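## Task

Remove the black key fob from the drawer of the little wooden box and set it down directly on the table surface, touching nothing but the table; then push the drawer closed. The box must stay roughly in its present spot with its present heading, and the other item must remain inside the drawer.

## Robot and tools

Robot: two arms, left_arm and right_arm, each ending in a two-finger gripper. There are four cameras: cam_high, cam_low, cam_left_wrist and cam_right_wrist, all 672x504 pixels.

Frame: every position and orientation uses one scene frame. Its origin sits at table-top height, halfway between where the two bases nominally stand. +z points up, +x points out across the table, and left_arm is on the +y side. Image left and right do not follow the arm names. The calibrated bases are left_arm (+0.033, +0.312, +0.044) m and right_arm (-0.018, -0.308, +0.004) m, both facing roughly along +x. For each gripper, the fingers extend along its own +z axis and close along its own y axis. end_effector_position is the point between the finger pads, just behind the tips. The reported pose can be off by a few centimetres, more when the arm is reaching far.

Row format, used by every moving call: a row is always 16 plain numbers covering both arms, even if only one arm moves. The first 8 are for left_arm: x, y, z in metres, then the quaternion qw, qx, qy, qz (w first), then the opening. The last 8 are the same for right_arm. Position and quaternion form an absolute target pose in the scene frame, not an offset. Opening runs from -1 (closed, 0 mm between pads) through 0 (about 43 mm) to +1 (fully open, about 87 mm); -0.5 is about 18 mm and +0.5 about 69 mm. To keep an arm still, repeat its last reported position and quaternion and its intended opening in every row. To keep an orientation steady, resend the same target quaternion instead of copying a drifted reading.

execute_actions: argument actions is a list holding at most one item. An empty list just reports the state and, by default, returns all camera images. An action item is {"rows": [...], "steps": n}: 1 to 15 rows, n from 5 to 15 control steps of 1/30 s (default 15). Each row lasts one step, and the final row repeats for leftover steps. Any target more than 0.6 m from that arm's last reported position, along any gripper axis, gets the whole call refused. A wait item is {"steps": n} with n up to 300. The optional cameras list names cameras to return, ["all"] for every one, [] for none.

move: target is one row or a list of up to 15 rows; the gripper travels in straight lines through them. speed is metres per second, 0.002 to 2.9, default 0.25 (turning up to twice that in rad/s), given once or per target. blend, in metres, rounds the corners at intermediate targets; 0 stops at each. The whole move is capped at 10 s. Opening changes in the first row start right away; changes in later rows are applied after arrival when all motion rests. blocking=false returns about half a second after starting. Paths ignore obstacles and the other arm. The result adds a move: line saying how it ended (done, off_target, moving, held, fault) and which limits acted (limits=paced means the sent pose was clipped, limits=held that steps were withheld).

wait: seconds from 0 to 10; sends nothing new and returns early if a move ends. stop: brakes a running move; fingers keep going. zoom_image: camera plus region [x0, y0, x1, y1] in that camera's pixels, at most 504 wide and high, on its latest image. finished_scene: scene is the current scene number, 1 or 2; this ends the scene irreversibly and gives the next task.

Results: each arm shows end_effector_position, end_effector_quat_wxyz, grip_measured (on the opening scale), Joint positions (six joints then gripper on a 0 to 1 scale), Joint velocities (may read within noise or be omitted), Joint torques, Motor temperatures, and Hand target, the pose the controller is currently driving toward. MOTOR HOT appears at 75 °C; OVER-TEMPERATURE FAULT at 90 °C folds that arm and disables it.

Handling tips: friction and gravity can leave a gripper low, short or tilted, so check the pose after each motion and correct tilt. Orientation commands are clipped to 40 degrees from the measured one per step. To grasp, command an opening about 0.04 below grip_measured at first contact for a firm hold. Joint ranges in radians: waist -2.618 to 3.054, shoulder 0 to 3.142, elbow 0 to 3.142 (straight at 2.901), wrist pitch and yaw -1.571 to 1.571, wrist roll -2.094 to 2.094.

Avoid: dropping items or releasing them while moving, fast impacts, pressing far past a contact, letting anything leave the table, bumping the arms or their grippers and wrist cameras together, closing a gripper on the other arm's fingers, straining camera cables, routing a path close to an arm's own base, and holding loads or stretched poses long enough to overheat motors. Objects may occasionally get nudged by outside pushes.

Each tool is called after "Call:" in YAML: its name, and indented under it one key for each argument.

## Session

Call:
execute_actions:
  actions: []

Scene clock: 0.00 s of 6000.00 s.
left_arm: end_effector_position=(+0.4027, +0.3305, +0.0641) grip_measured=+1.000 end_effector_quat_wxyz=(+0.526, -0.046, +0.849, -0.029) | right_arm: end_effector_position=(+0.3591, -0.3331, +0.0571) grip_measured=+1.000 end_effector_quat_wxyz=(+0.574, +0.066, +0.812, -0.078)
Joint positions: left_arm=[0.103 1.588 0.372 0.752 0.089 -0.064 1] | right_arm=[0.07 1.528 0.359 0.825 0.241 0.031 1]
Joint velocities: within noise
Joint torques (N m): no reading
Motor temperatures (°C): left_arm=[26 35 37 31 25 28 24] | right_arm=[25 31 31 31 29 29 29]
Heat: left arm: 37 °C; right arm: 31 °C.
Hand target: left_arm +0.4044, +0.3307, +0.0667; +0.528, -0.045, +0.847, -0.029 | right_arm +0.3635, -0.3329, +0.0650; +0.585, +0.067, +0.805, -0.077

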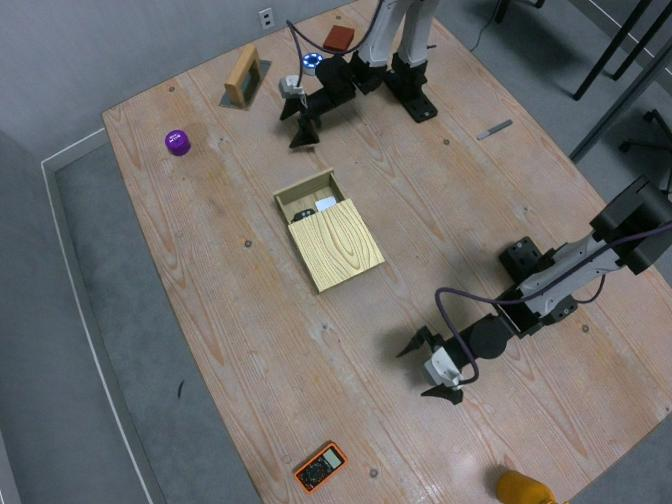

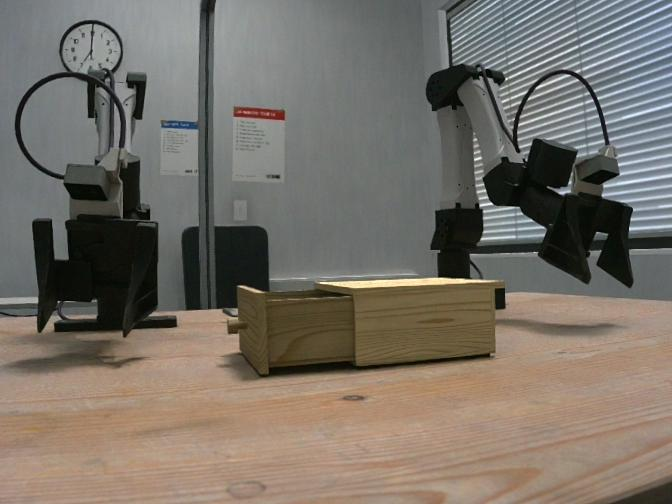

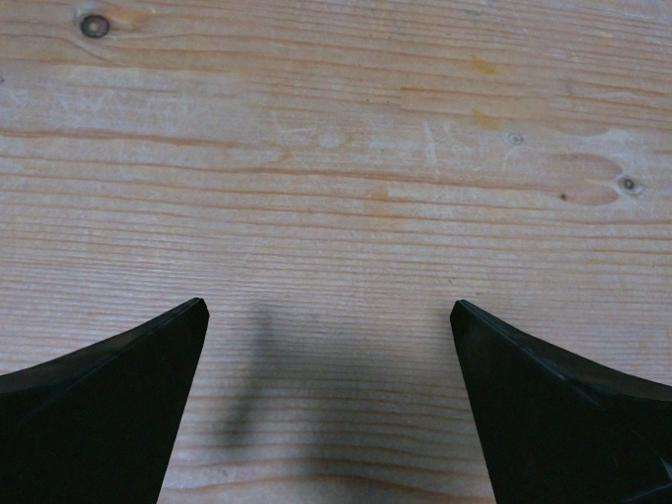

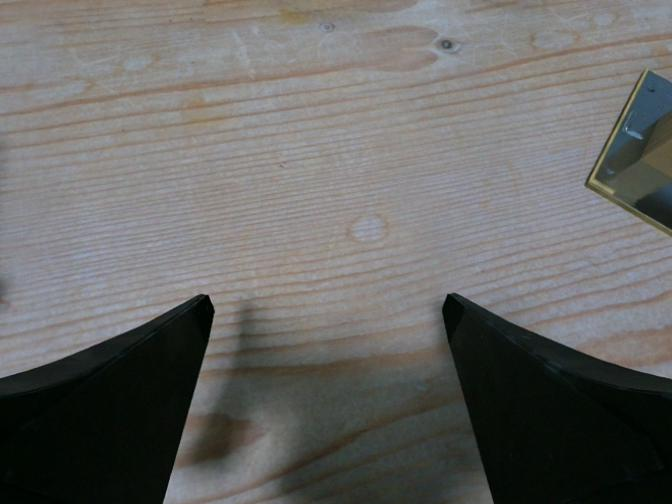

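Call:
zoom_image:
  camera: "cam_high"
  region: [250, 150, 400, 300]

Call:
zoom_image:
  camera: "cam_low"
  region: [200, 250, 520, 400]

Scaled by 3.360 from the camera's 672x504 image, which has a finer 960x720 frame.

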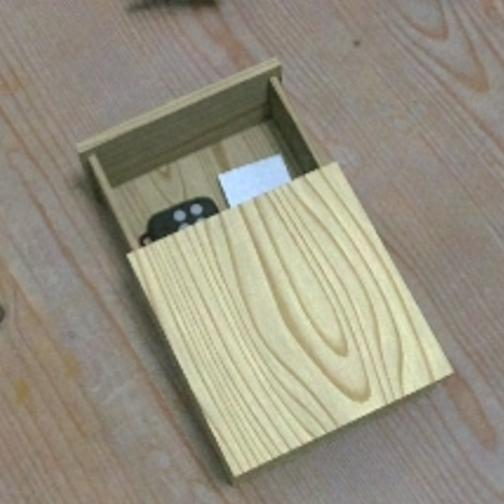

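Scaled by 1.575 from the camera's 672x504 image, which has a finer 960x720 frame.

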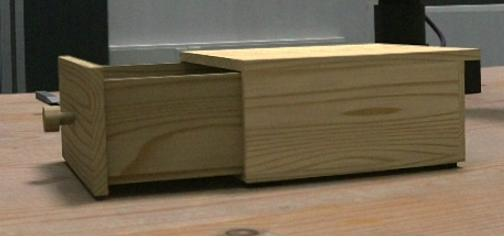

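Call:
move:
  target: [0.4027,0.3305,0.0641,0.526,-0.046,0.849,-0.029,1,0.35,-0.17,0.19,0,0,1,0,0.3]
  cameras: ["all"]

Scene clock: 4.77 s of 6000.00 s.
left_arm: end_effector_position=(+0.4027, +0.3305, +0.0641) grip_measured=+1.000 end_effector_quat_wxyz=(+0.526, -0.046, +0.849, -0.029) | right_arm: end_effector_position=(+0.3481, -0.1752, +0.1870) grip_measured=+0.300 end_effector_quat_wxyz=(+0.075, +0.000, +0.997, +0.021)
Joint positions: left_arm=[0.103 1.588 0.372 0.752 0.089 -0.064 1] | right_arm=[0.346 2.116 2.27 -1.569 0.006 0.316 0.65]
Joint torques (N m): left_arm=[0.01 -5.03 5.46 2.31 0.03 0.14] | right_arm=[0.55 -8.05 9.89 0.43 -0.06 0.03]
Heat: left arm: 38 °C; right arm: 32 °C.
Hand target: left_arm +0.4026, +0.3305, +0.0641; +0.526, -0.046, +0.849, -0.029 | right_arm +0.3496, -0.1701, +0.1894; +0.077, +0.002, +0.997, +0.028
Off the commanded pose: left_arm 0.000 m, 0 deg | right_arm 0.006 m, 9 deg.
joint sent to its limit (right arm) — joint 4 (wrist pitch), lower limit.
Kept back: nothing.
move: off_target (right_arm)
camera_calibration:
cam_right_wrist: T_world_to_cam=[[0.0234874, -0.998881, -0.041041, -0.177241], [-0.746067, -0.0448393, 0.664359, 0.14725], [-0.665456, 0.0150153, -0.746286, 0.513947], [0, 0, 0, 1]] pos_world=[0.456031, -0.178157, 0.27845]

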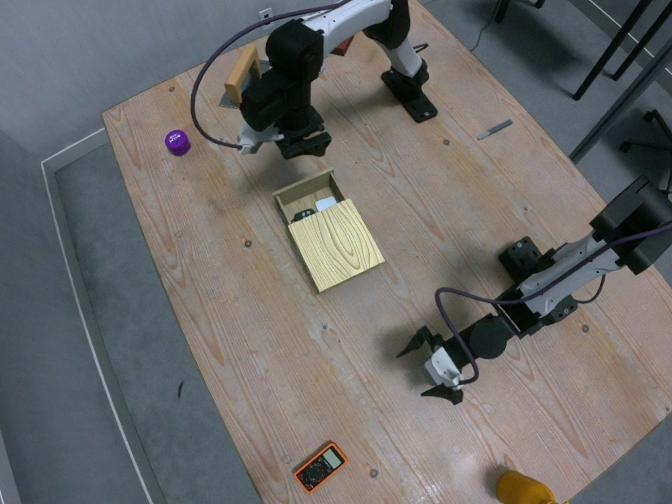

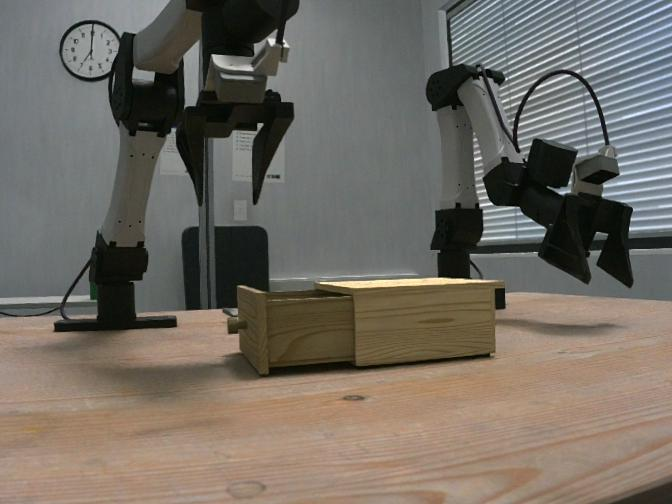

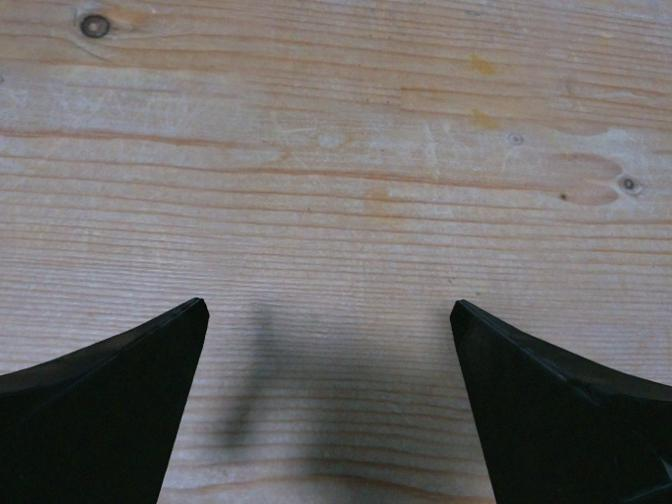

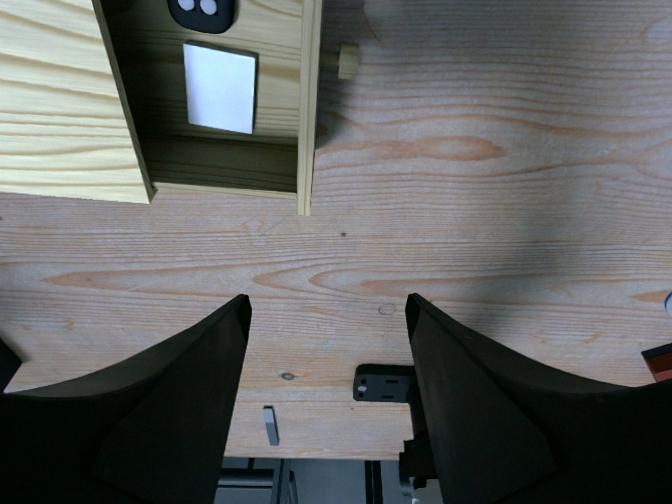

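Call:
move:
  target: [0.4027,0.3305,0.0641,0.526,-0.046,0.849,-0.029,1,0.42,-0.13,0.19,0.09,0,0.996,0.02,0.3]
  cameras: ["cam_right_wrist"]

Call:
zoom_image:
  camera: "cam_right_wrist"
  region: [0, 0, 504, 400]

Scene clock: 6.03 s of 6000.00 s.
left_arm: end_effector_position=(+0.4027, +0.3305, +0.0641) grip_measured=+1.000 end_effector_quat_wxyz=(+0.526, -0.046, +0.849, -0.029) | right_arm: end_effector_position=(+0.4146, -0.1318, +0.1908) grip_measured=+0.300 end_effector_quat_wxyz=(+0.160, -0.001, +0.986, +0.054)
Joint positions: left_arm=[0.103 1.588 0.372 0.752 0.089 -0.064 1] | right_arm=[0.389 2.38 2.728 -1.579 0.01 0.355 0.65]
Joint torques (N m): left_arm=[0.03 -5 5.44 2.31 0.03 0.14] | right_arm=[0.49 -8.98 9.54 0.8 0.12 -0.07]
Heat: left arm: 38 °C; right arm: 32 °C.
Hand target: left_arm +0.4026, +0.3305, +0.0641; +0.526, -0.046, +0.849, -0.029 | right_arm +0.4194, -0.1301, +0.1895; +0.167, +0.003, +0.985, +0.052
Off the commanded pose: left_arm 0.000 m, 0 deg | right_arm 0.006 m, 9 deg.
joint read past its limit (right arm) — joint 4 (wrist pitch), lower limit.
joint sent to its limit (right arm) — joint 4 (wrist pitch), lower limit.
Kept back: nothing.
move: off_target (right_arm)
camera_calibration:
cam_right_wrist: T_world_to_cam=[[0.0391757, -0.994062, -0.101515, -0.129641], [-0.847831, -0.0868332, 0.523109, 0.259996], [-0.528818, 0.0655742, -0.846198, 0.529508], [0, 0, 0, 1]] pos_world=[0.505525, -0.141017, 0.298902]
Images, in order (width x height): cam_right_wrist 672x504.

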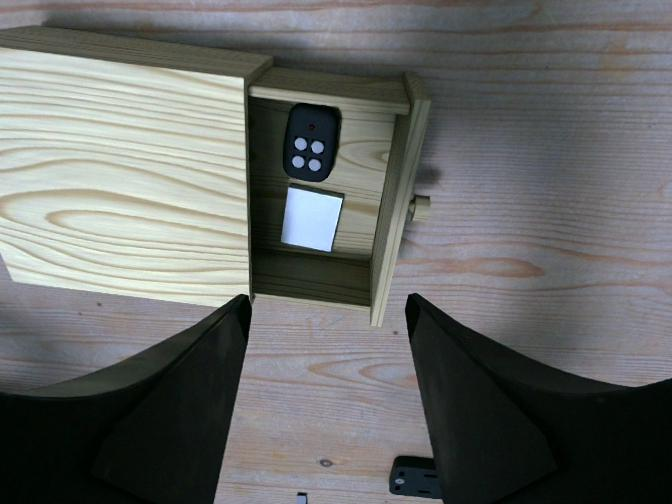

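Scaled by 1.000.

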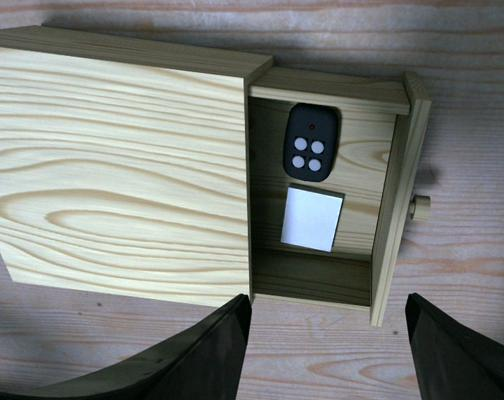

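Call:
move:
  target:
    - [0.4027,0.3305,0.0641,0.526,-0.046,0.849,-0.029,1,0.35,-0.162,0.12,0.09,0,0.996,0.02,0.3]
    - [0.4027,0.3305,0.0641,0.526,-0.046,0.849,-0.029,1,0.35,-0.162,0.055,0.09,0,0.996,0.02,0.3]
  blend: [0.02,0]
  speed: [0.25,0.1]
  cameras: ["cam_low","cam_right_wrist","cam_high"]

Scene clock: 8.33 s of 6000.00 s.
left_arm: end_effector_position=(+0.4027, +0.3305, +0.0641) grip_measured=+1.000 end_effector_quat_wxyz=(+0.526, -0.046, +0.849, -0.029) | right_arm: end_effector_position=(+0.3456, -0.1601, +0.0610) grip_measured=+0.300 end_effector_quat_wxyz=(+0.086, +0.000, +0.996, +0.025)
Joint positions: left_arm=[0.103 1.588 0.372 0.752 0.089 -0.064 1] | right_arm=[0.384 2.032 1.633 -0.993 0.013 0.354 0.65]
Joint torques (N m): left_arm=[0.03 -4.98 5.44 2.3 0.03 0.14] | right_arm=[-0.2 -7.97 7.23 0.72 0.15 -0.21]
Heat: left arm: 38 °C; right arm: 33 °C.
Hand target: left_arm +0.4026, +0.3305, +0.0641; +0.526, -0.046, +0.849, -0.029 | right_arm +0.3499, -0.1620, +0.0551; +0.090, +0.000, +0.996, +0.020
Off the commanded pose: left_arm 0.000 m, 0 deg | right_arm 0.008 m, 1 deg.
Kept back: nothing.
move: done
camera_calibration:
cam_right_wrist: T_world_to_cam=[[0.0240212, -0.998556, -0.048059, -0.167012], [-0.760521, -0.0494547, 0.647427, 0.235126], [-0.648869, 0.0209979, -0.76061, 0.414178], [0, 0, 0, 1]] pos_world=[0.451577, -0.16384, 0.154775]
Images, in order (width x height): cam_high 672x504, cam_low 672x504, cam_right_wrist 672x504.

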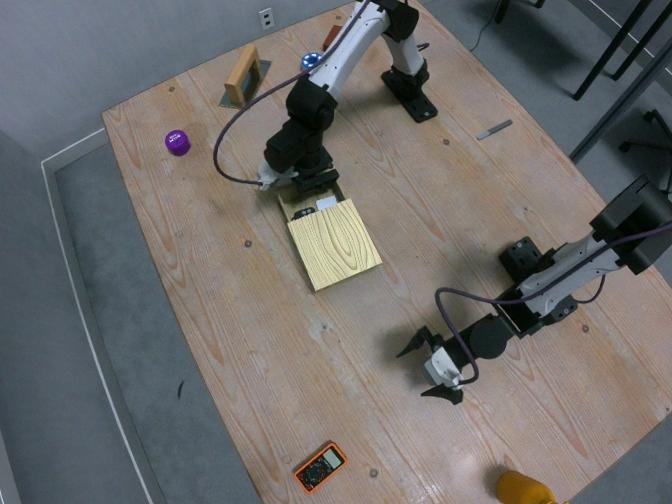

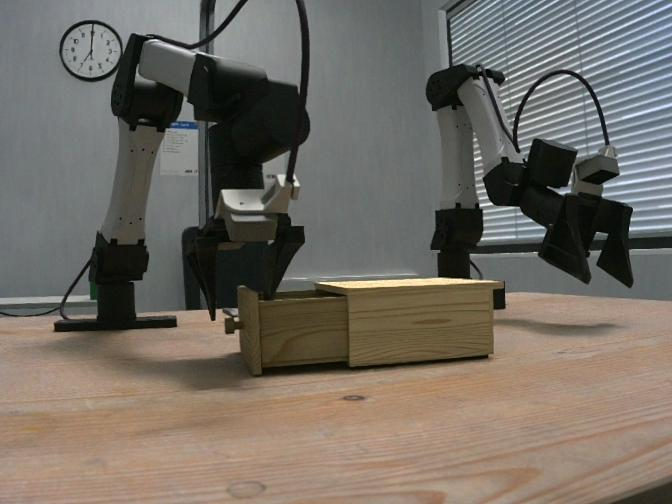

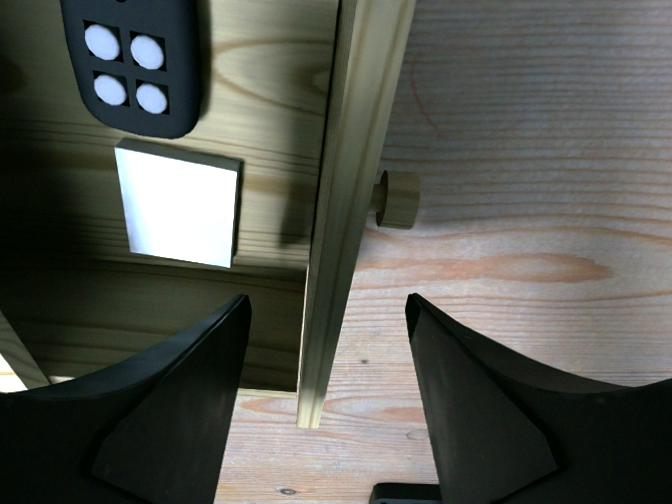

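Call:
move:
  target:
    - [0.4027,0.3305,0.0641,0.526,-0.046,0.849,-0.029,1,0.352,-0.161,0.048,0.09,0,0.996,0.02,-0.5]
    - [0.4027,0.3305,0.0641,0.526,-0.046,0.849,-0.029,1,0.352,-0.161,0.048,0.09,0,0.996,0.02,-0.9]
  speed: 0.1
  cameras: ["cam_right_wrist"]

Scene clock: 10.73 s of 6000.00 s.
left_arm: end_effector_position=(+0.4027, +0.3305, +0.0641) grip_measured=+1.000 end_effector_quat_wxyz=(+0.526, -0.046, +0.849, -0.029) | right_arm: end_effector_position=(+0.3541, -0.1581, +0.0575) grip_measured=-0.718 end_effector_quat_wxyz=(+0.100, +0.008, +0.995, +0.028)
Joint positions: left_arm=[0.103 1.588 0.372 0.752 0.089 -0.064 1] | right_arm=[0.382 2.039 1.628 -0.952 0.018 0.367 0.141]
Joint torques (N m): left_arm=[0.05 -4.98 5.46 2.29 0.03 0.15] | right_arm=[0.06 -7.42 7.05 0.58 0.09 -0.37]
Heat: left arm: 38 °C; right arm: 33 °C.
Hand target: left_arm +0.4026, +0.3305, +0.0641; +0.526, -0.046, +0.849, -0.029 | right_arm +0.3519, -0.1611, +0.0482; +0.090, +0.000, +0.996, +0.020
Off the commanded pose: left_arm 0.000 m, 0 deg | right_arm 0.010 m, 2 deg.
Kept back: nothing.
move: done
camera_calibration:
cam_right_wrist: T_world_to_cam=[[0.0100715, -0.998453, -0.0546912, -0.160084], [-0.779349, -0.0421059, 0.625174, 0.253069], [-0.62651, 0.0363271, -0.778567, 0.412478], [0, 0, 0, 1]] pos_world=[0.457263, -0.164165, 0.154175]
Images, in order (width x height): cam_right_wrist 672x504.

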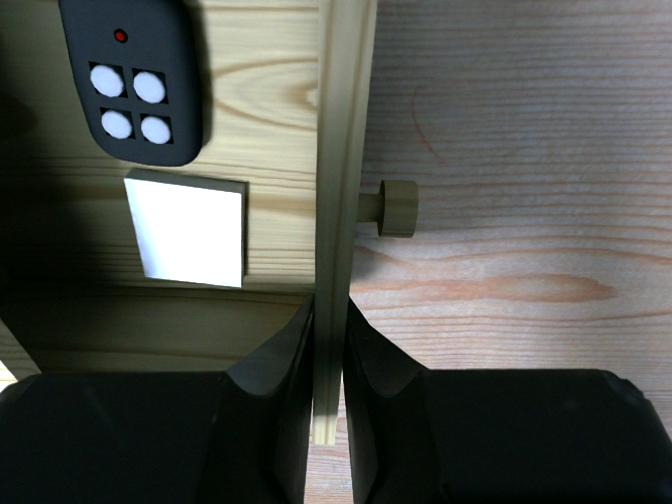

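Call:
move:
  target: [0.4027,0.3305,0.0641,0.526,-0.046,0.849,-0.029,1,0.351,-0.198,0.048,0.09,0,0.996,0.02,-0.9]
  speed: 0.08
  cameras: ["cam_low","cam_right_wrist","cam_high"]

Scene clock: 11.77 s of 6000.00 s.
left_arm: end_effector_position=(+0.4027, +0.3305, +0.0641) grip_measured=+1.000 end_effector_quat_wxyz=(+0.526, -0.046, +0.849, -0.029) | right_arm: end_effector_position=(+0.3558, -0.1774, +0.0536) grip_measured=-0.723 end_effector_quat_wxyz=(+0.097, -0.005, +0.994, +0.045)
Joint positions: left_arm=[0.103 1.588 0.372 0.752 0.089 -0.064 1] | right_arm=[0.321 2.022 1.586 -0.923 -0.031 0.285 0.139]
Joint torques (N m): left_arm=[0.02 -4.96 5.44 2.29 0.03 0.15] | right_arm=[-2.44 -9.54 4.44 0.52 0.37 -0.37]
Heat: left arm: 38 °C; right arm: 33 °C.
Hand target: left_arm +0.4026, +0.3305, +0.0641; +0.526, -0.046, +0.849, -0.029 | right_arm +0.3507, -0.1973, +0.0482; +0.089, +0.000, +0.996, +0.020
Off the commanded pose: left_arm 0.000 m, 0 deg | right_arm 0.022 m, 3 deg.
Kept back: nothing.
move: off_target (right_arm)
camera_calibration:
cam_right_wrist: T_world_to_cam=[[0.0390893, -0.995532, -0.0859534, -0.187707], [-0.773852, -0.0845797, 0.627693, 0.246363], [-0.632159, 0.0419791, -0.773701, 0.414009], [0, 0, 0, 1]] pos_world=[0.459705, -0.18341, 0.149544]
Images, in order (width x height): cam_high 672x504, cam_low 672x504, cam_right_wrist 672x504.

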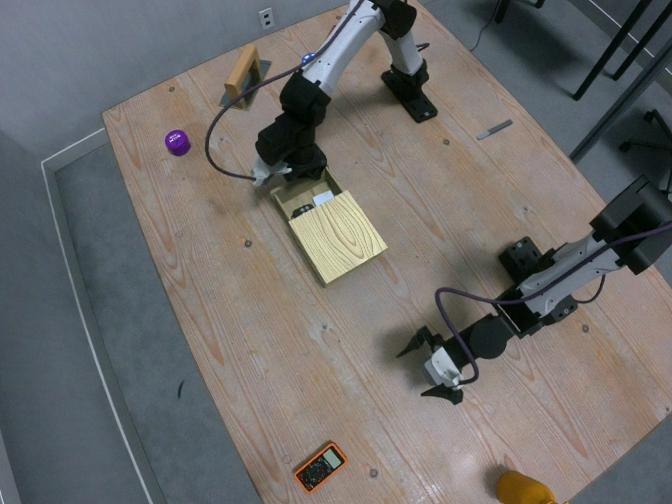

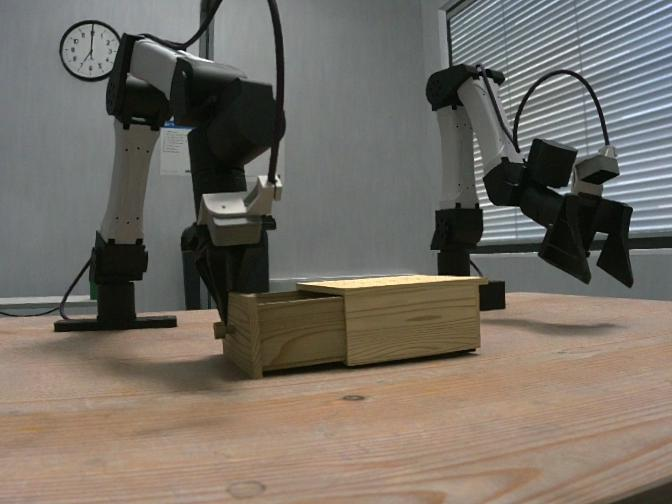

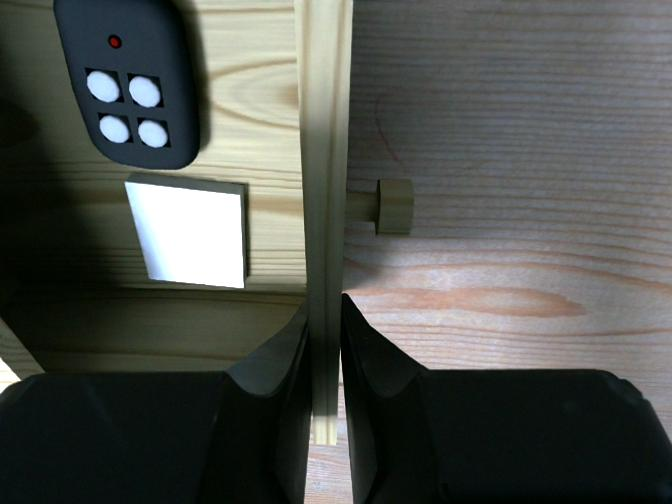

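Call:
zoom_image:
  camera: "cam_high"
  region: [250, 150, 400, 300]

Scaled by 3.360 from the camera's 672x504 image, which has a finer 960x720 frame.

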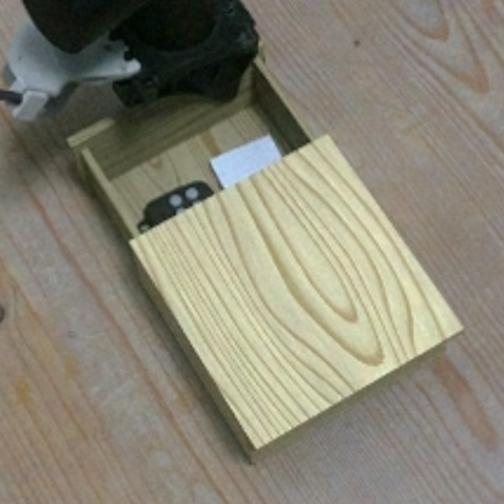

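Call:
move:
  target:
    - [0.4027,0.3305,0.0641,0.526,-0.046,0.849,-0.029,1,0.3558,-0.1774,0.0536,0.097,-0.005,0.994,0.045,0.2]
    - [0.4027,0.3305,0.0641,0.526,-0.046,0.849,-0.029,1,0.356,-0.177,0.12,0.097,0,0.994,0.03,0.2]
    - [0.4027,0.3305,0.0641,0.526,-0.046,0.849,-0.029,1,0.41,-0.15,0.18,0.12,0,0.992,0.03,0.2]
  blend: [0,0.02,0]
  cameras: ["cam_right_wrist","cam_high"]

Scene clock: 14.60 s of 6000.00 s.
left_arm: end_effector_position=(+0.4027, +0.3305, +0.0641) grip_measured=+1.000 end_effector_quat_wxyz=(+0.526, -0.046, +0.849, -0.029) | right_arm: end_effector_position=(+0.4070, -0.1522, +0.1808) grip_measured=+0.200 end_effector_quat_wxyz=(+0.132, -0.002, +0.990, +0.039)
Joint positions: left_arm=[0.103 1.588 0.372 0.752 0.089 -0.064 1] | right_arm=[0.355 2.337 2.612 -1.569 0.009 0.32 0.6]
Joint torques (N m): left_arm=[0.05 -4.97 5.42 2.3 0.02 0.15] | right_arm=[0.72 -8.85 9.98 0.6 0.11 -0.06]
Heat: left arm: 38 °C; right arm: 34 °C.
Hand target: left_arm +0.4026, +0.3305, +0.0641; +0.526, -0.046, +0.849, -0.029 | right_arm +0.4096, -0.1501, +0.1796; +0.135, +0.000, +0.990, +0.036
Off the commanded pose: left_arm 0.000 m, 0 deg | right_arm 0.004 m, 2 deg.
joint sent to its limit (right arm) — joint 4 (wrist pitch), lower limit.
Kept back: nothing.
move: done
camera_calibration:
cam_right_wrist: T_world_to_cam=[[0.0345031, -0.996682, -0.0737251, -0.154112], [-0.817303, -0.0705948, 0.571867, 0.238108], [-0.575174, 0.0405246, -0.817027, 0.528119], [0, 0, 0, 1]] pos_world=[0.503684, -0.158193, 0.283959]
Images, in order (width x height): cam_high 672x504, cam_right_wrist 672x504.

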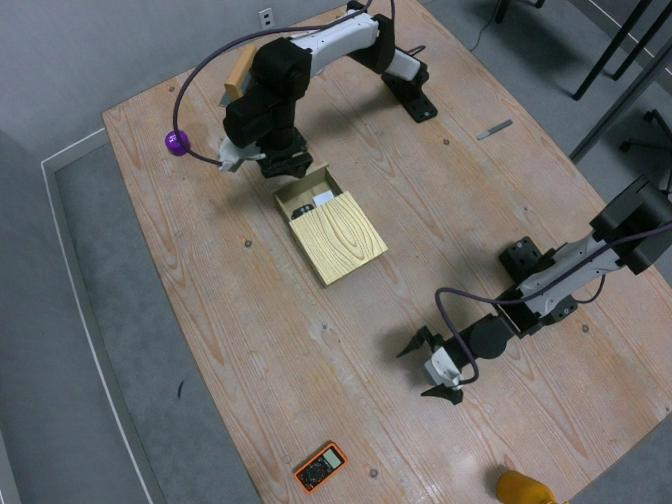

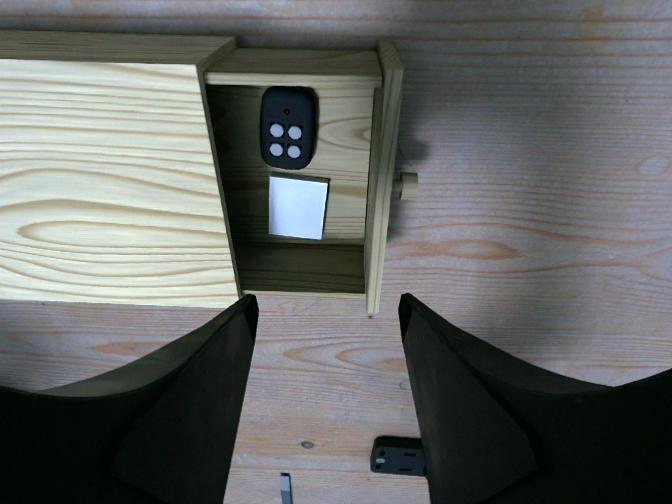

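Call:
move:
  target:
    - [0.4027,0.3305,0.0641,0.526,-0.046,0.849,-0.029,1,0.43,-0.172,0.12,0.12,0,0.992,0.02,0.0]
    - [0.4027,0.3305,0.0641,0.526,-0.046,0.849,-0.029,1,0.43,-0.172,0.052,0.1,0,0.995,0.01,0.0]
  blend: [0.02,0]
  speed: [0.25,0.12]
  cameras: ["cam_right_wrist"]

Scene clock: 17.27 s of 6000.00 s.
left_arm: end_effector_position=(+0.4027, +0.3305, +0.0641) grip_measured=+1.000 end_effector_quat_wxyz=(+0.526, -0.046, +0.849, -0.029) | right_arm: end_effector_position=(+0.4268, -0.1713, +0.0610) grip_measured=+0.000 end_effector_quat_wxyz=(+0.099, +0.005, +0.995, +0.016)
Joint positions: left_arm=[0.103 1.588 0.372 0.752 0.089 -0.064 1] | right_arm=[0.311 2.337 2.122 -1.156 0.025 0.288 0.5]
Joint torques (N m): left_arm=[0.02 -4.96 5.41 2.3 0.02 0.14] | right_arm=[0.21 -9.51 7.16 0.74 0.13 -0.25]
Motor temperatures (°C): left_arm=[26 37 38 36 25 28 24] | right_arm=[25 34 33 32 28 29 29]
Heat: left arm: 38 °C; right arm: 34 °C.
Hand target: left_arm +0.4026, +0.3305, +0.0641; +0.526, -0.046, +0.849, -0.029 | right_arm +0.4298, -0.1720, +0.0521; +0.100, +0.000, +0.995, +0.010
Off the commanded pose: left_arm 0.000 m, 0 deg | right_arm 0.010 m, 1 deg.
Kept back: nothing.
move: done
camera_calibration:
cam_right_wrist: T_world_to_cam=[[0.0145579, -0.999441, -0.0301049, -0.177416], [-0.777605, -0.0302439, 0.628026, 0.308102], [-0.628585, 0.014267, -0.77761, 0.458308], [0, 0, 0, 1]] pos_world=[0.53025, -0.174537, 0.157547]
Images, in order (width x height): cam_right_wrist 672x504.

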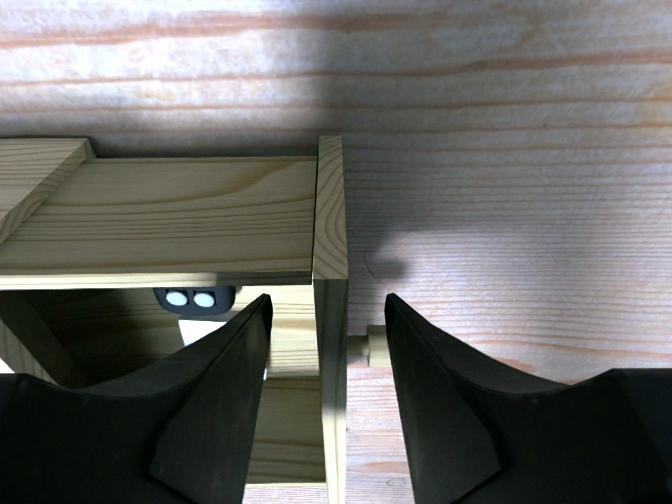

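Call:
move:
  target:
    - [0.4027,0.3305,0.0641,0.526,-0.046,0.849,-0.029,1,0.43,-0.172,0.052,0.1,0,0.995,0.01,-0.55]
    - [0.4027,0.3305,0.0641,0.526,-0.046,0.849,-0.029,1,0.43,-0.172,0.052,0.1,0,0.995,0.01,-0.9]
    - [0.4027,0.3305,0.0641,0.526,-0.046,0.849,-0.029,1,0.43,-0.21,0.052,0.1,0,0.995,0.01,-0.9]
  speed: 0.08
  cameras: ["cam_low","cam_right_wrist","cam_high"]

Call:
zoom_image:
  camera: "cam_high"
  region: [250, 150, 400, 300]

Scene clock: 20.30 s of 6000.00 s.
left_arm: end_effector_position=(+0.4027, +0.3305, +0.0641) grip_measured=+1.000 end_effector_quat_wxyz=(+0.526, -0.046, +0.849, -0.029) | right_arm: end_effector_position=(+0.4283, -0.1846, +0.0564) grip_measured=-0.726 end_effector_quat_wxyz=(+0.096, -0.001, +0.995, +0.039)
Joint positions: left_arm=[0.103 1.588 0.372 0.752 0.089 -0.064 1] | right_arm=[0.266 2.319 2.07 -1.116 -0.031 0.237 0.137]
Joint torques (N m): left_arm=[0.02 -5.01 5.45 2.3 0.02 0.14] | right_arm=[-3 -11.41 4.71 0.67 0.5 -0.53]
Heat: left arm: 39 °C; right arm: 34 °C.
Hand target: left_arm +0.4026, +0.3305, +0.0641; +0.526, -0.046, +0.849, -0.029 | right_arm +0.4294, -0.2094, +0.0523; +0.098, +0.000, +0.995, +0.010
Off the commanded pose: left_arm 0.000 m, 0 deg | right_arm 0.026 m, 3 deg.
Kept back: nothing.
move: off_target (right_arm)
camera_calibration:
cam_right_wrist: T_world_to_cam=[[0.0303274, -0.996702, -0.0752646, -0.194558], [-0.77358, -0.0710891, 0.629698, 0.302384], [-0.632972, 0.0391261, -0.773185, 0.462099], [0, 0, 0, 1]] pos_world=[0.532315, -0.1905, 0.152234]
Images, in order (width x height): cam_high 672x504, cam_low 672x504, cam_right_wrist 672x504.

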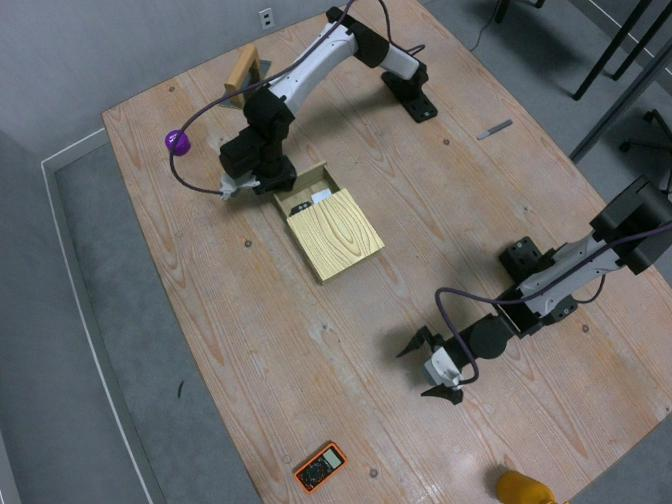

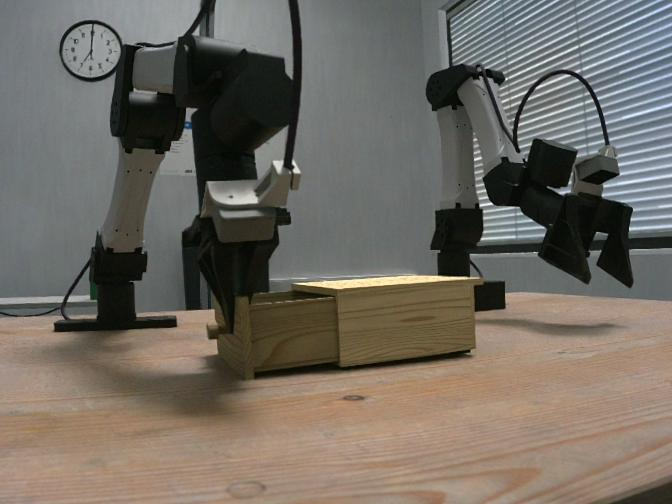

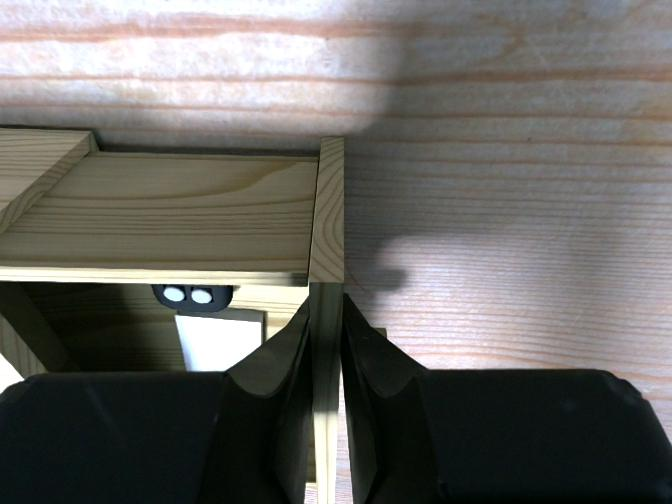

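Scaled by 3.360 from the camera's 672x504 image, which has a finer 960x720 frame.

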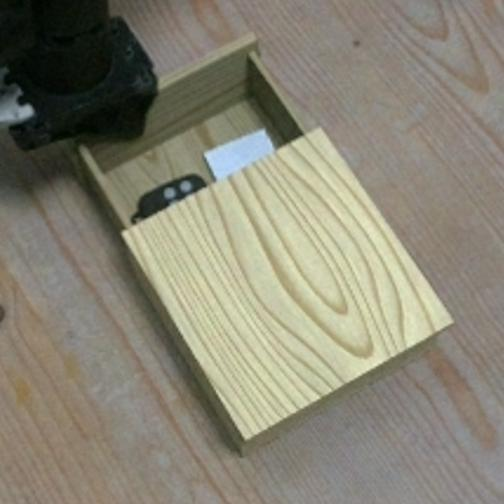

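Call:
move:
  target:
    - [0.4027,0.3305,0.0641,0.526,-0.046,0.849,-0.029,1,0.4283,-0.1846,0.0564,0.097,-0.001,0.995,0.039,-0.2]
    - [0.4027,0.3305,0.0641,0.526,-0.046,0.849,-0.029,1,0.428,-0.184,0.12,0.1,0,0.994,0.03,-0.9]
    - [0.4027,0.3305,0.0641,0.526,-0.046,0.849,-0.029,1,0.41,-0.15,0.16,0.12,0,0.992,0.03,-0.9]
  blend: [0,0.02,0]
  cameras: ["cam_right_wrist"]

Call:
zoom_image:
  camera: "cam_right_wrist"
  region: [150, 0, 450, 300]

Scene clock: 24.10 s of 6000.00 s.
left_arm: end_effector_position=(+0.4027, +0.3305, +0.0641) grip_measured=+1.000 end_effector_quat_wxyz=(+0.526, -0.046, +0.849, -0.029) | right_arm: end_effector_position=(+0.4067, -0.1480, +0.1506) grip_measured=-0.900 end_effector_quat_wxyz=(+0.107, -0.007, +0.994, +0.031)
Joint positions: left_arm=[0.103 1.588 0.372 0.752 0.089 -0.064 1] | right_arm=[0.364 2.344 2.498 -1.502 0.01 0.319 0.05]
Joint torques (N m): left_arm=[0.06 -5.04 5.37 2.3 0.03 0.15] | right_arm=[-0.31 -10.86 10.21 0.53 0.11 -0.05]
Heat: left arm: 39 °C; right arm: 35 °C.
Hand target: left_arm +0.4026, +0.3305, +0.0641; +0.526, -0.046, +0.849, -0.029 | right_arm +0.4098, -0.1501, +0.1598; +0.120, +0.000, +0.992, +0.030
Off the commanded pose: left_arm 0.000 m, 0 deg | right_arm 0.010 m, 2 deg.
Kept back: nothing.
move: done; blend cut to 0 m at target 2
camera_calibration:
cam_right_wrist: T_world_to_cam=[[0.0409554, -0.9975, -0.0575883, -0.157397], [-0.786334, -0.0677376, 0.614077, 0.236923], [-0.616443, 0.0201338, -0.787142, 0.51246], [0, 0, 0, 1]] pos_world=[0.508649, -0.151273, 0.248826]
Images, in order (width x height): cam_right_wrist 672x504.

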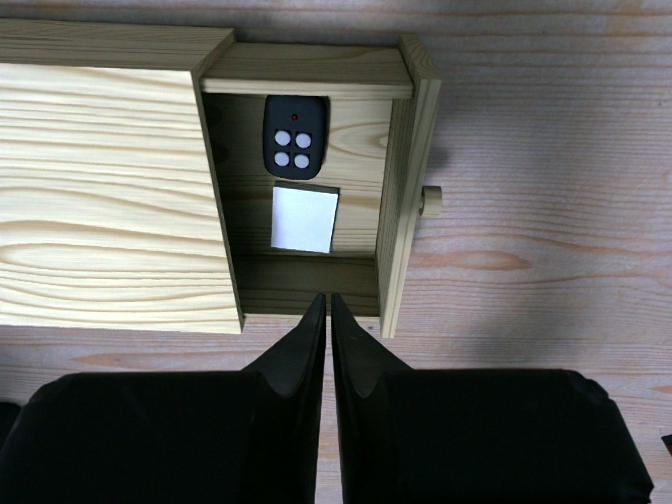

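Scaled by 1.680 from the camera's 672x504 image, which has a finer 960x720 frame.

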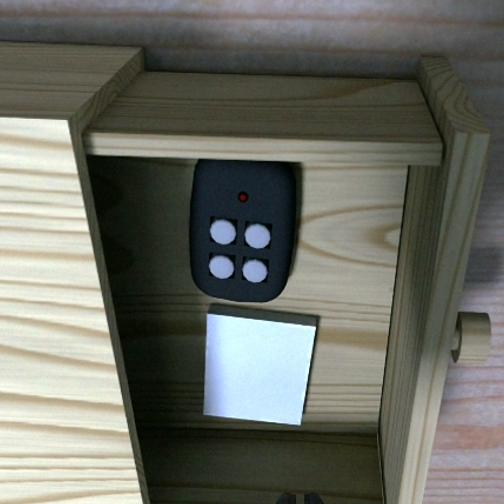

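Call:
move:
  target: [0.4027,0.3305,0.0641,0.526,-0.046,0.849,-0.029,1,0.418,-0.1185,0.10,0.119,0.0125,0.9866,0.1037,0.06]
  cameras: ["cam_right_wrist","cam_low"]

Scene clock: 25.93 s of 6000.00 s.
left_arm: end_effector_position=(+0.4027, +0.3305, +0.0641) grip_measured=+1.000 end_effector_quat_wxyz=(+0.526, -0.046, +0.849, -0.029) | right_arm: end_effector_position=(+0.4133, -0.1227, +0.0767) grip_measured=+0.060 end_effector_quat_wxyz=(+0.089, +0.011, +0.992, +0.088)
Joint positions: left_arm=[0.103 1.588 0.372 0.752 0.089 -0.064 1] | right_arm=[0.364 2.314 2.132 -1.16 -0.104 0.367 0.53]
Joint torques (N m): left_arm=[0.05 -5 5.42 2.3 0.02 0.15] | right_arm=[0.17 -14.86 7.2 0.77 -0.14 -0.05]
Heat: left arm: 39 °C; right arm: 36 °C.
Hand target: left_arm +0.4026, +0.3305, +0.0641; +0.526, -0.046, +0.849, -0.029 | right_arm +0.4175, -0.1187, +0.0999; +0.118, +0.012, +0.987, +0.104
Off the commanded pose: left_arm 0.000 m, 0 deg | right_arm 0.024 m, 4 deg.
Kept back: nothing.
move: off_target (right_arm)
camera_calibration:
cam_right_wrist: T_world_to_cam=[[0.0150541, -0.9847, -0.173606, -0.115433], [-0.76534, -0.12308, 0.631748, 0.272467], [-0.64345, 0.123358, -0.755483, 0.479196], [0, 0, 0, 1]] pos_world=[0.518606, -0.139244, 0.169854]
Images, in order (width x height): cam_low 672x504, cam_right_wrist 672x504.

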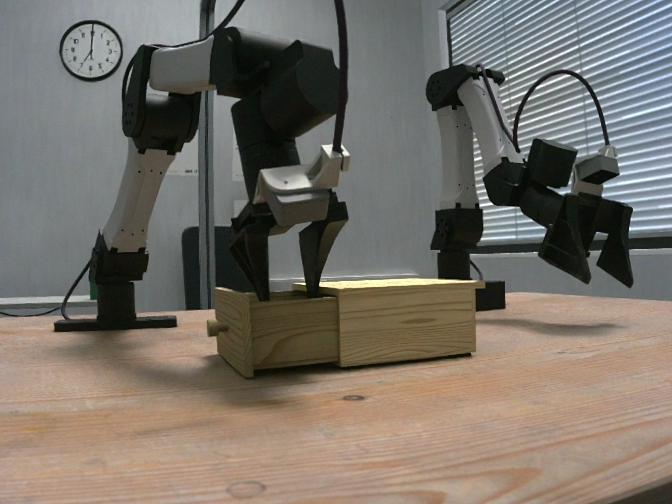

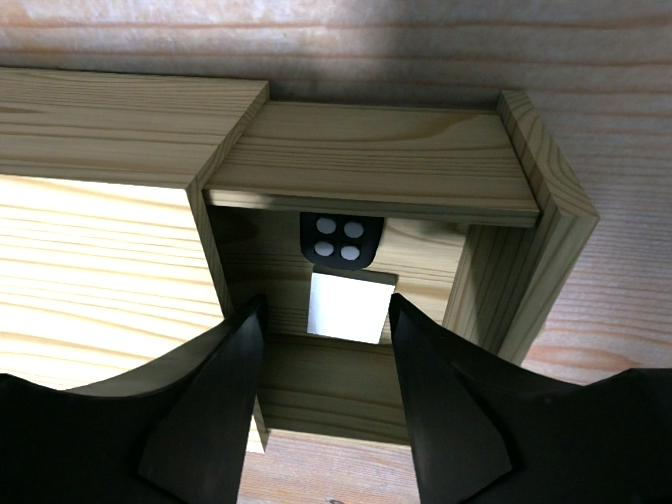

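Call:
move:
  target: [0.4027,0.3305,0.0641,0.526,-0.046,0.849,-0.029,1,0.422,-0.1155,0.045,0.119,0.0125,0.9866,0.1037,0.06]
  speed: 0.06
  cameras: ["cam_right_wrist","cam_low","cam_high"]

Scene clock: 27.33 s of 6000.00 s.
left_arm: end_effector_position=(+0.4027, +0.3305, +0.0641) grip_measured=+1.000 end_effector_quat_wxyz=(+0.526, -0.046, +0.849, -0.029) | right_arm: end_effector_position=(+0.4118, -0.1233, +0.0440) grip_measured=+0.059 end_effector_quat_wxyz=(+0.093, +0.011, +0.992, +0.088)
Joint positions: left_arm=[0.103 1.588 0.372 0.752 0.089 -0.064 1] | right_arm=[0.364 2.298 1.974 -1.011 -0.103 0.369 0.53]
Joint torques (N m): left_arm=[0.05 -5.01 5.49 2.3 0.02 0.13] | right_arm=[0.5 -11.56 5.53 1.31 -0.14 -0.04]
Heat: left arm: 39 °C; right arm: 36 °C.
Hand target: left_arm +0.4026, +0.3305, +0.0641; +0.526, -0.046, +0.849, -0.029 | right_arm +0.4216, -0.1156, +0.0455; +0.118, +0.012, +0.988, +0.103
Off the commanded pose: left_arm 0.000 m, 0 deg | right_arm 0.013 m, 4 deg.
Kept back: nothing.
move: off_target (right_arm)
camera_calibration:
cam_right_wrist: T_world_to_cam=[[0.014612, -0.98441, -0.175282, -0.121531], [-0.770142, -0.122882, 0.625924, 0.294127], [-0.637705, 0.125846, -0.759931, 0.451663], [0, 0, 0, 1]] pos_world=[0.516323, -0.140334, 0.137829]
Images, in order (width x height): cam_high 672x504, cam_low 672x504, cam_right_wrist 672x504.

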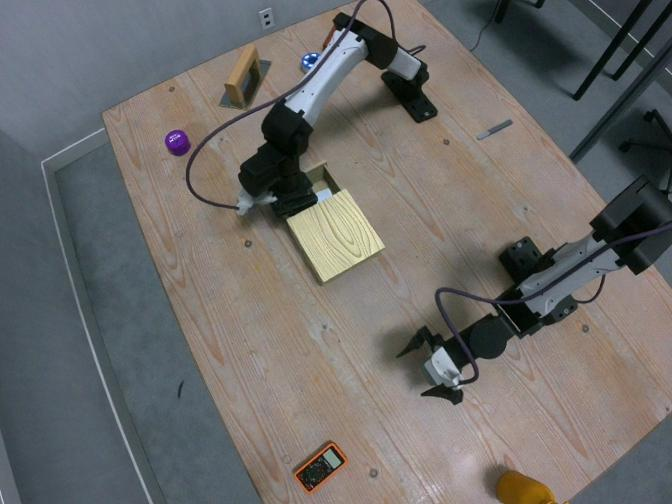

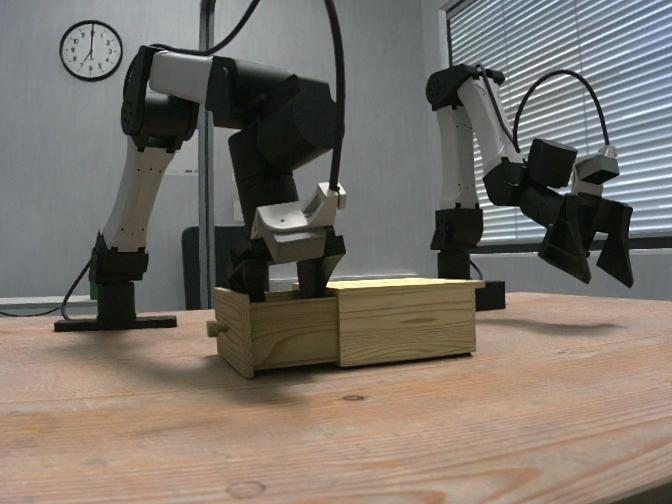

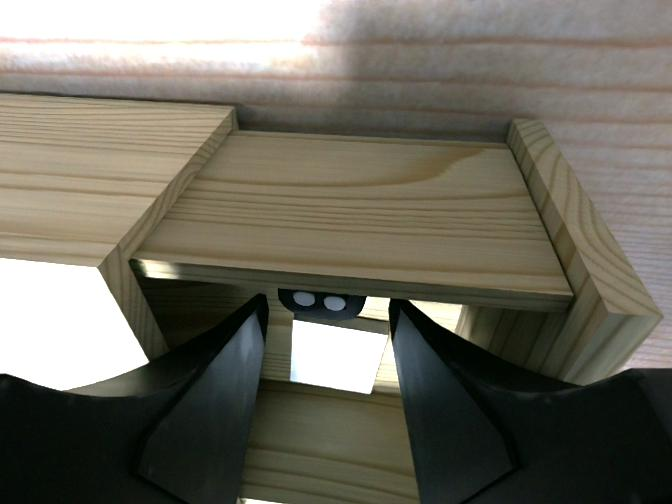

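Call:
move:
  target: [0.4027,0.3305,0.0641,0.526,-0.046,0.849,-0.029,1,0.428,-0.114,0.02,0.119,0.0125,0.9866,0.1037,0.06]
  speed: 0.06
  cameras: ["cam_right_wrist"]

Scene clock: 28.27 s of 6000.00 s.
left_arm: end_effector_position=(+0.4027, +0.3305, +0.0641) grip_measured=+1.000 end_effector_quat_wxyz=(+0.526, -0.046, +0.849, -0.029) | right_arm: end_effector_position=(+0.4128, -0.1249, +0.0412) grip_measured=+0.058 end_effector_quat_wxyz=(+0.096, +0.013, +0.991, +0.091)
Joint positions: left_arm=[0.103 1.588 0.372 0.752 0.089 -0.064 1] | right_arm=[0.359 2.293 1.954 -0.989 -0.106 0.369 0.529]
Joint torques (N m): left_arm=[-0.01 -4.98 5.42 2.29 0.03 0.14] | right_arm=[0.98 -8.4 4.15 1.75 -0.11 -0.07]
Heat: left arm: 39 °C; right arm: 36 °C.
Hand target: left_arm +0.4026, +0.3305, +0.0641; +0.526, -0.046, +0.849, -0.029 | right_arm +0.4260, -0.1147, +0.0215; +0.117, +0.012, +0.988, +0.103
Off the commanded pose: left_arm 0.000 m, 0 deg | right_arm 0.028 m, 3 deg.
Kept back: nothing.
move: off_target (right_arm)
camera_calibration:
cam_right_wrist: T_world_to_cam=[[0.0114657, -0.983568, -0.180175, -0.121854], [-0.774104, -0.122788, 0.621036, 0.298344], [-0.632954, 0.132354, -0.762792, 0.449472], [0, 0, 0, 1]] pos_world=[0.516842, -0.142707, 0.135616]
Images, in order (width x height): cam_right_wrist 672x504.

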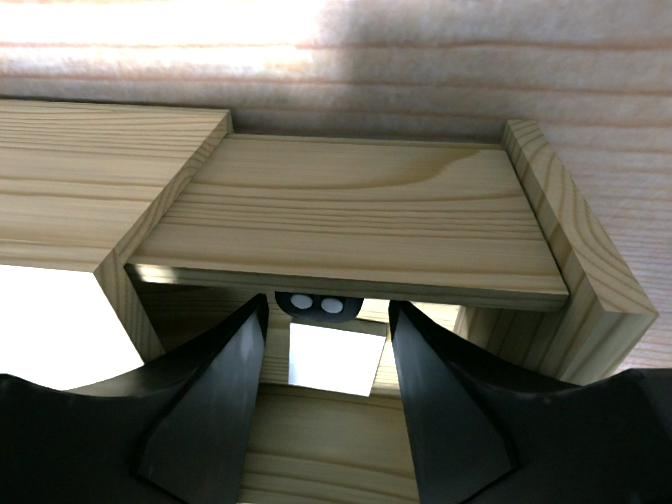

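Call:
move:
  target:
    - [0.4027,0.3305,0.0641,0.526,-0.046,0.849,-0.029,1,0.418,-0.12,0.062,0.119,0.0125,0.9866,0.1037,0.06]
    - [0.4027,0.3305,0.0641,0.526,-0.046,0.849,-0.029,1,0.42,-0.12,0.055,0.117,0.025,0.97,0.206,0.06]
    - [0.4027,0.3305,0.0641,0.526,-0.046,0.849,-0.029,1,0.422,-0.116,0.03,0.117,0.025,0.97,0.206,0.06]
  speed: [0.1,0.15,0.06]
  cameras: ["cam_right_wrist","cam_low"]

Scene clock: 31.17 s of 6000.00 s.
left_arm: end_effector_position=(+0.4027, +0.3305, +0.0641) grip_measured=+1.000 end_effector_quat_wxyz=(+0.526, -0.046, +0.849, -0.029) | right_arm: end_effector_position=(+0.4151, -0.1160, +0.0522) grip_measured=+0.058 end_effector_quat_wxyz=(+0.111, +0.025, +0.972, +0.204)
Joint positions: left_arm=[0.103 1.588 0.372 0.752 0.089 -0.064 1] | right_arm=[0.297 2.207 1.798 -0.817 -0.323 0.375 0.529]
Joint torques (N m): left_arm=[0.01 -5.03 5.44 2.3 0.02 0.14] | right_arm=[-0.4 -7.82 3.92 1.59 -0.18 -0.23]
Heat: left arm: 39 °C; right arm: 37 °C.
Hand target: left_arm +0.4026, +0.3305, +0.0641; +0.526, -0.046, +0.849, -0.029 | right_arm +0.4206, -0.1166, +0.0307; +0.116, +0.025, +0.971, +0.206
Off the commanded pose: left_arm 0.000 m, 0 deg | right_arm 0.023 m, 1 deg.
Kept back: nothing.
move: off_target (right_arm)
camera_calibration:
cam_right_wrist: T_world_to_cam=[[0.016953, -0.916738, -0.39913, -0.0943796], [-0.795247, -0.254324, 0.550365, 0.291529], [-0.606049, 0.308076, -0.733344, 0.465765], [0, 0, 0, 1]] pos_world=[0.515714, -0.155869, 0.143449]
Images, in order (width x height): cam_low 672x504, cam_right_wrist 672x504.

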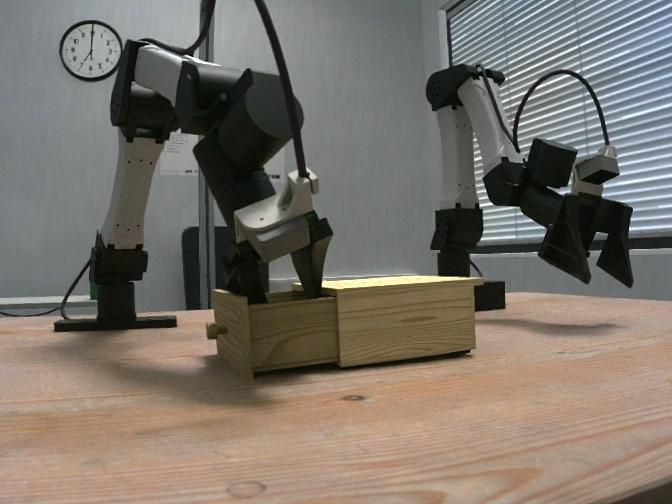

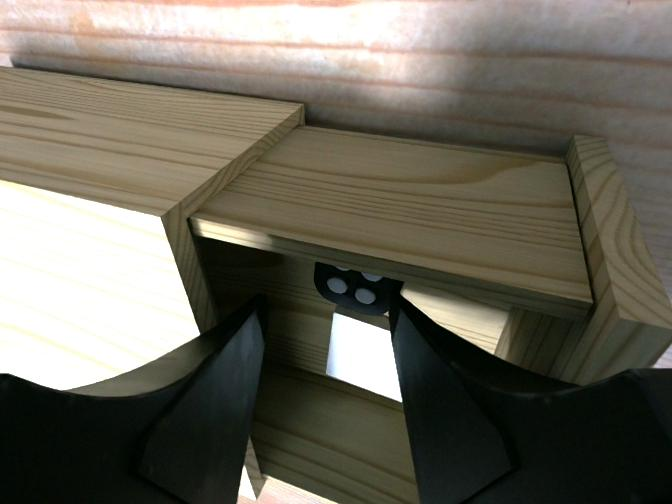

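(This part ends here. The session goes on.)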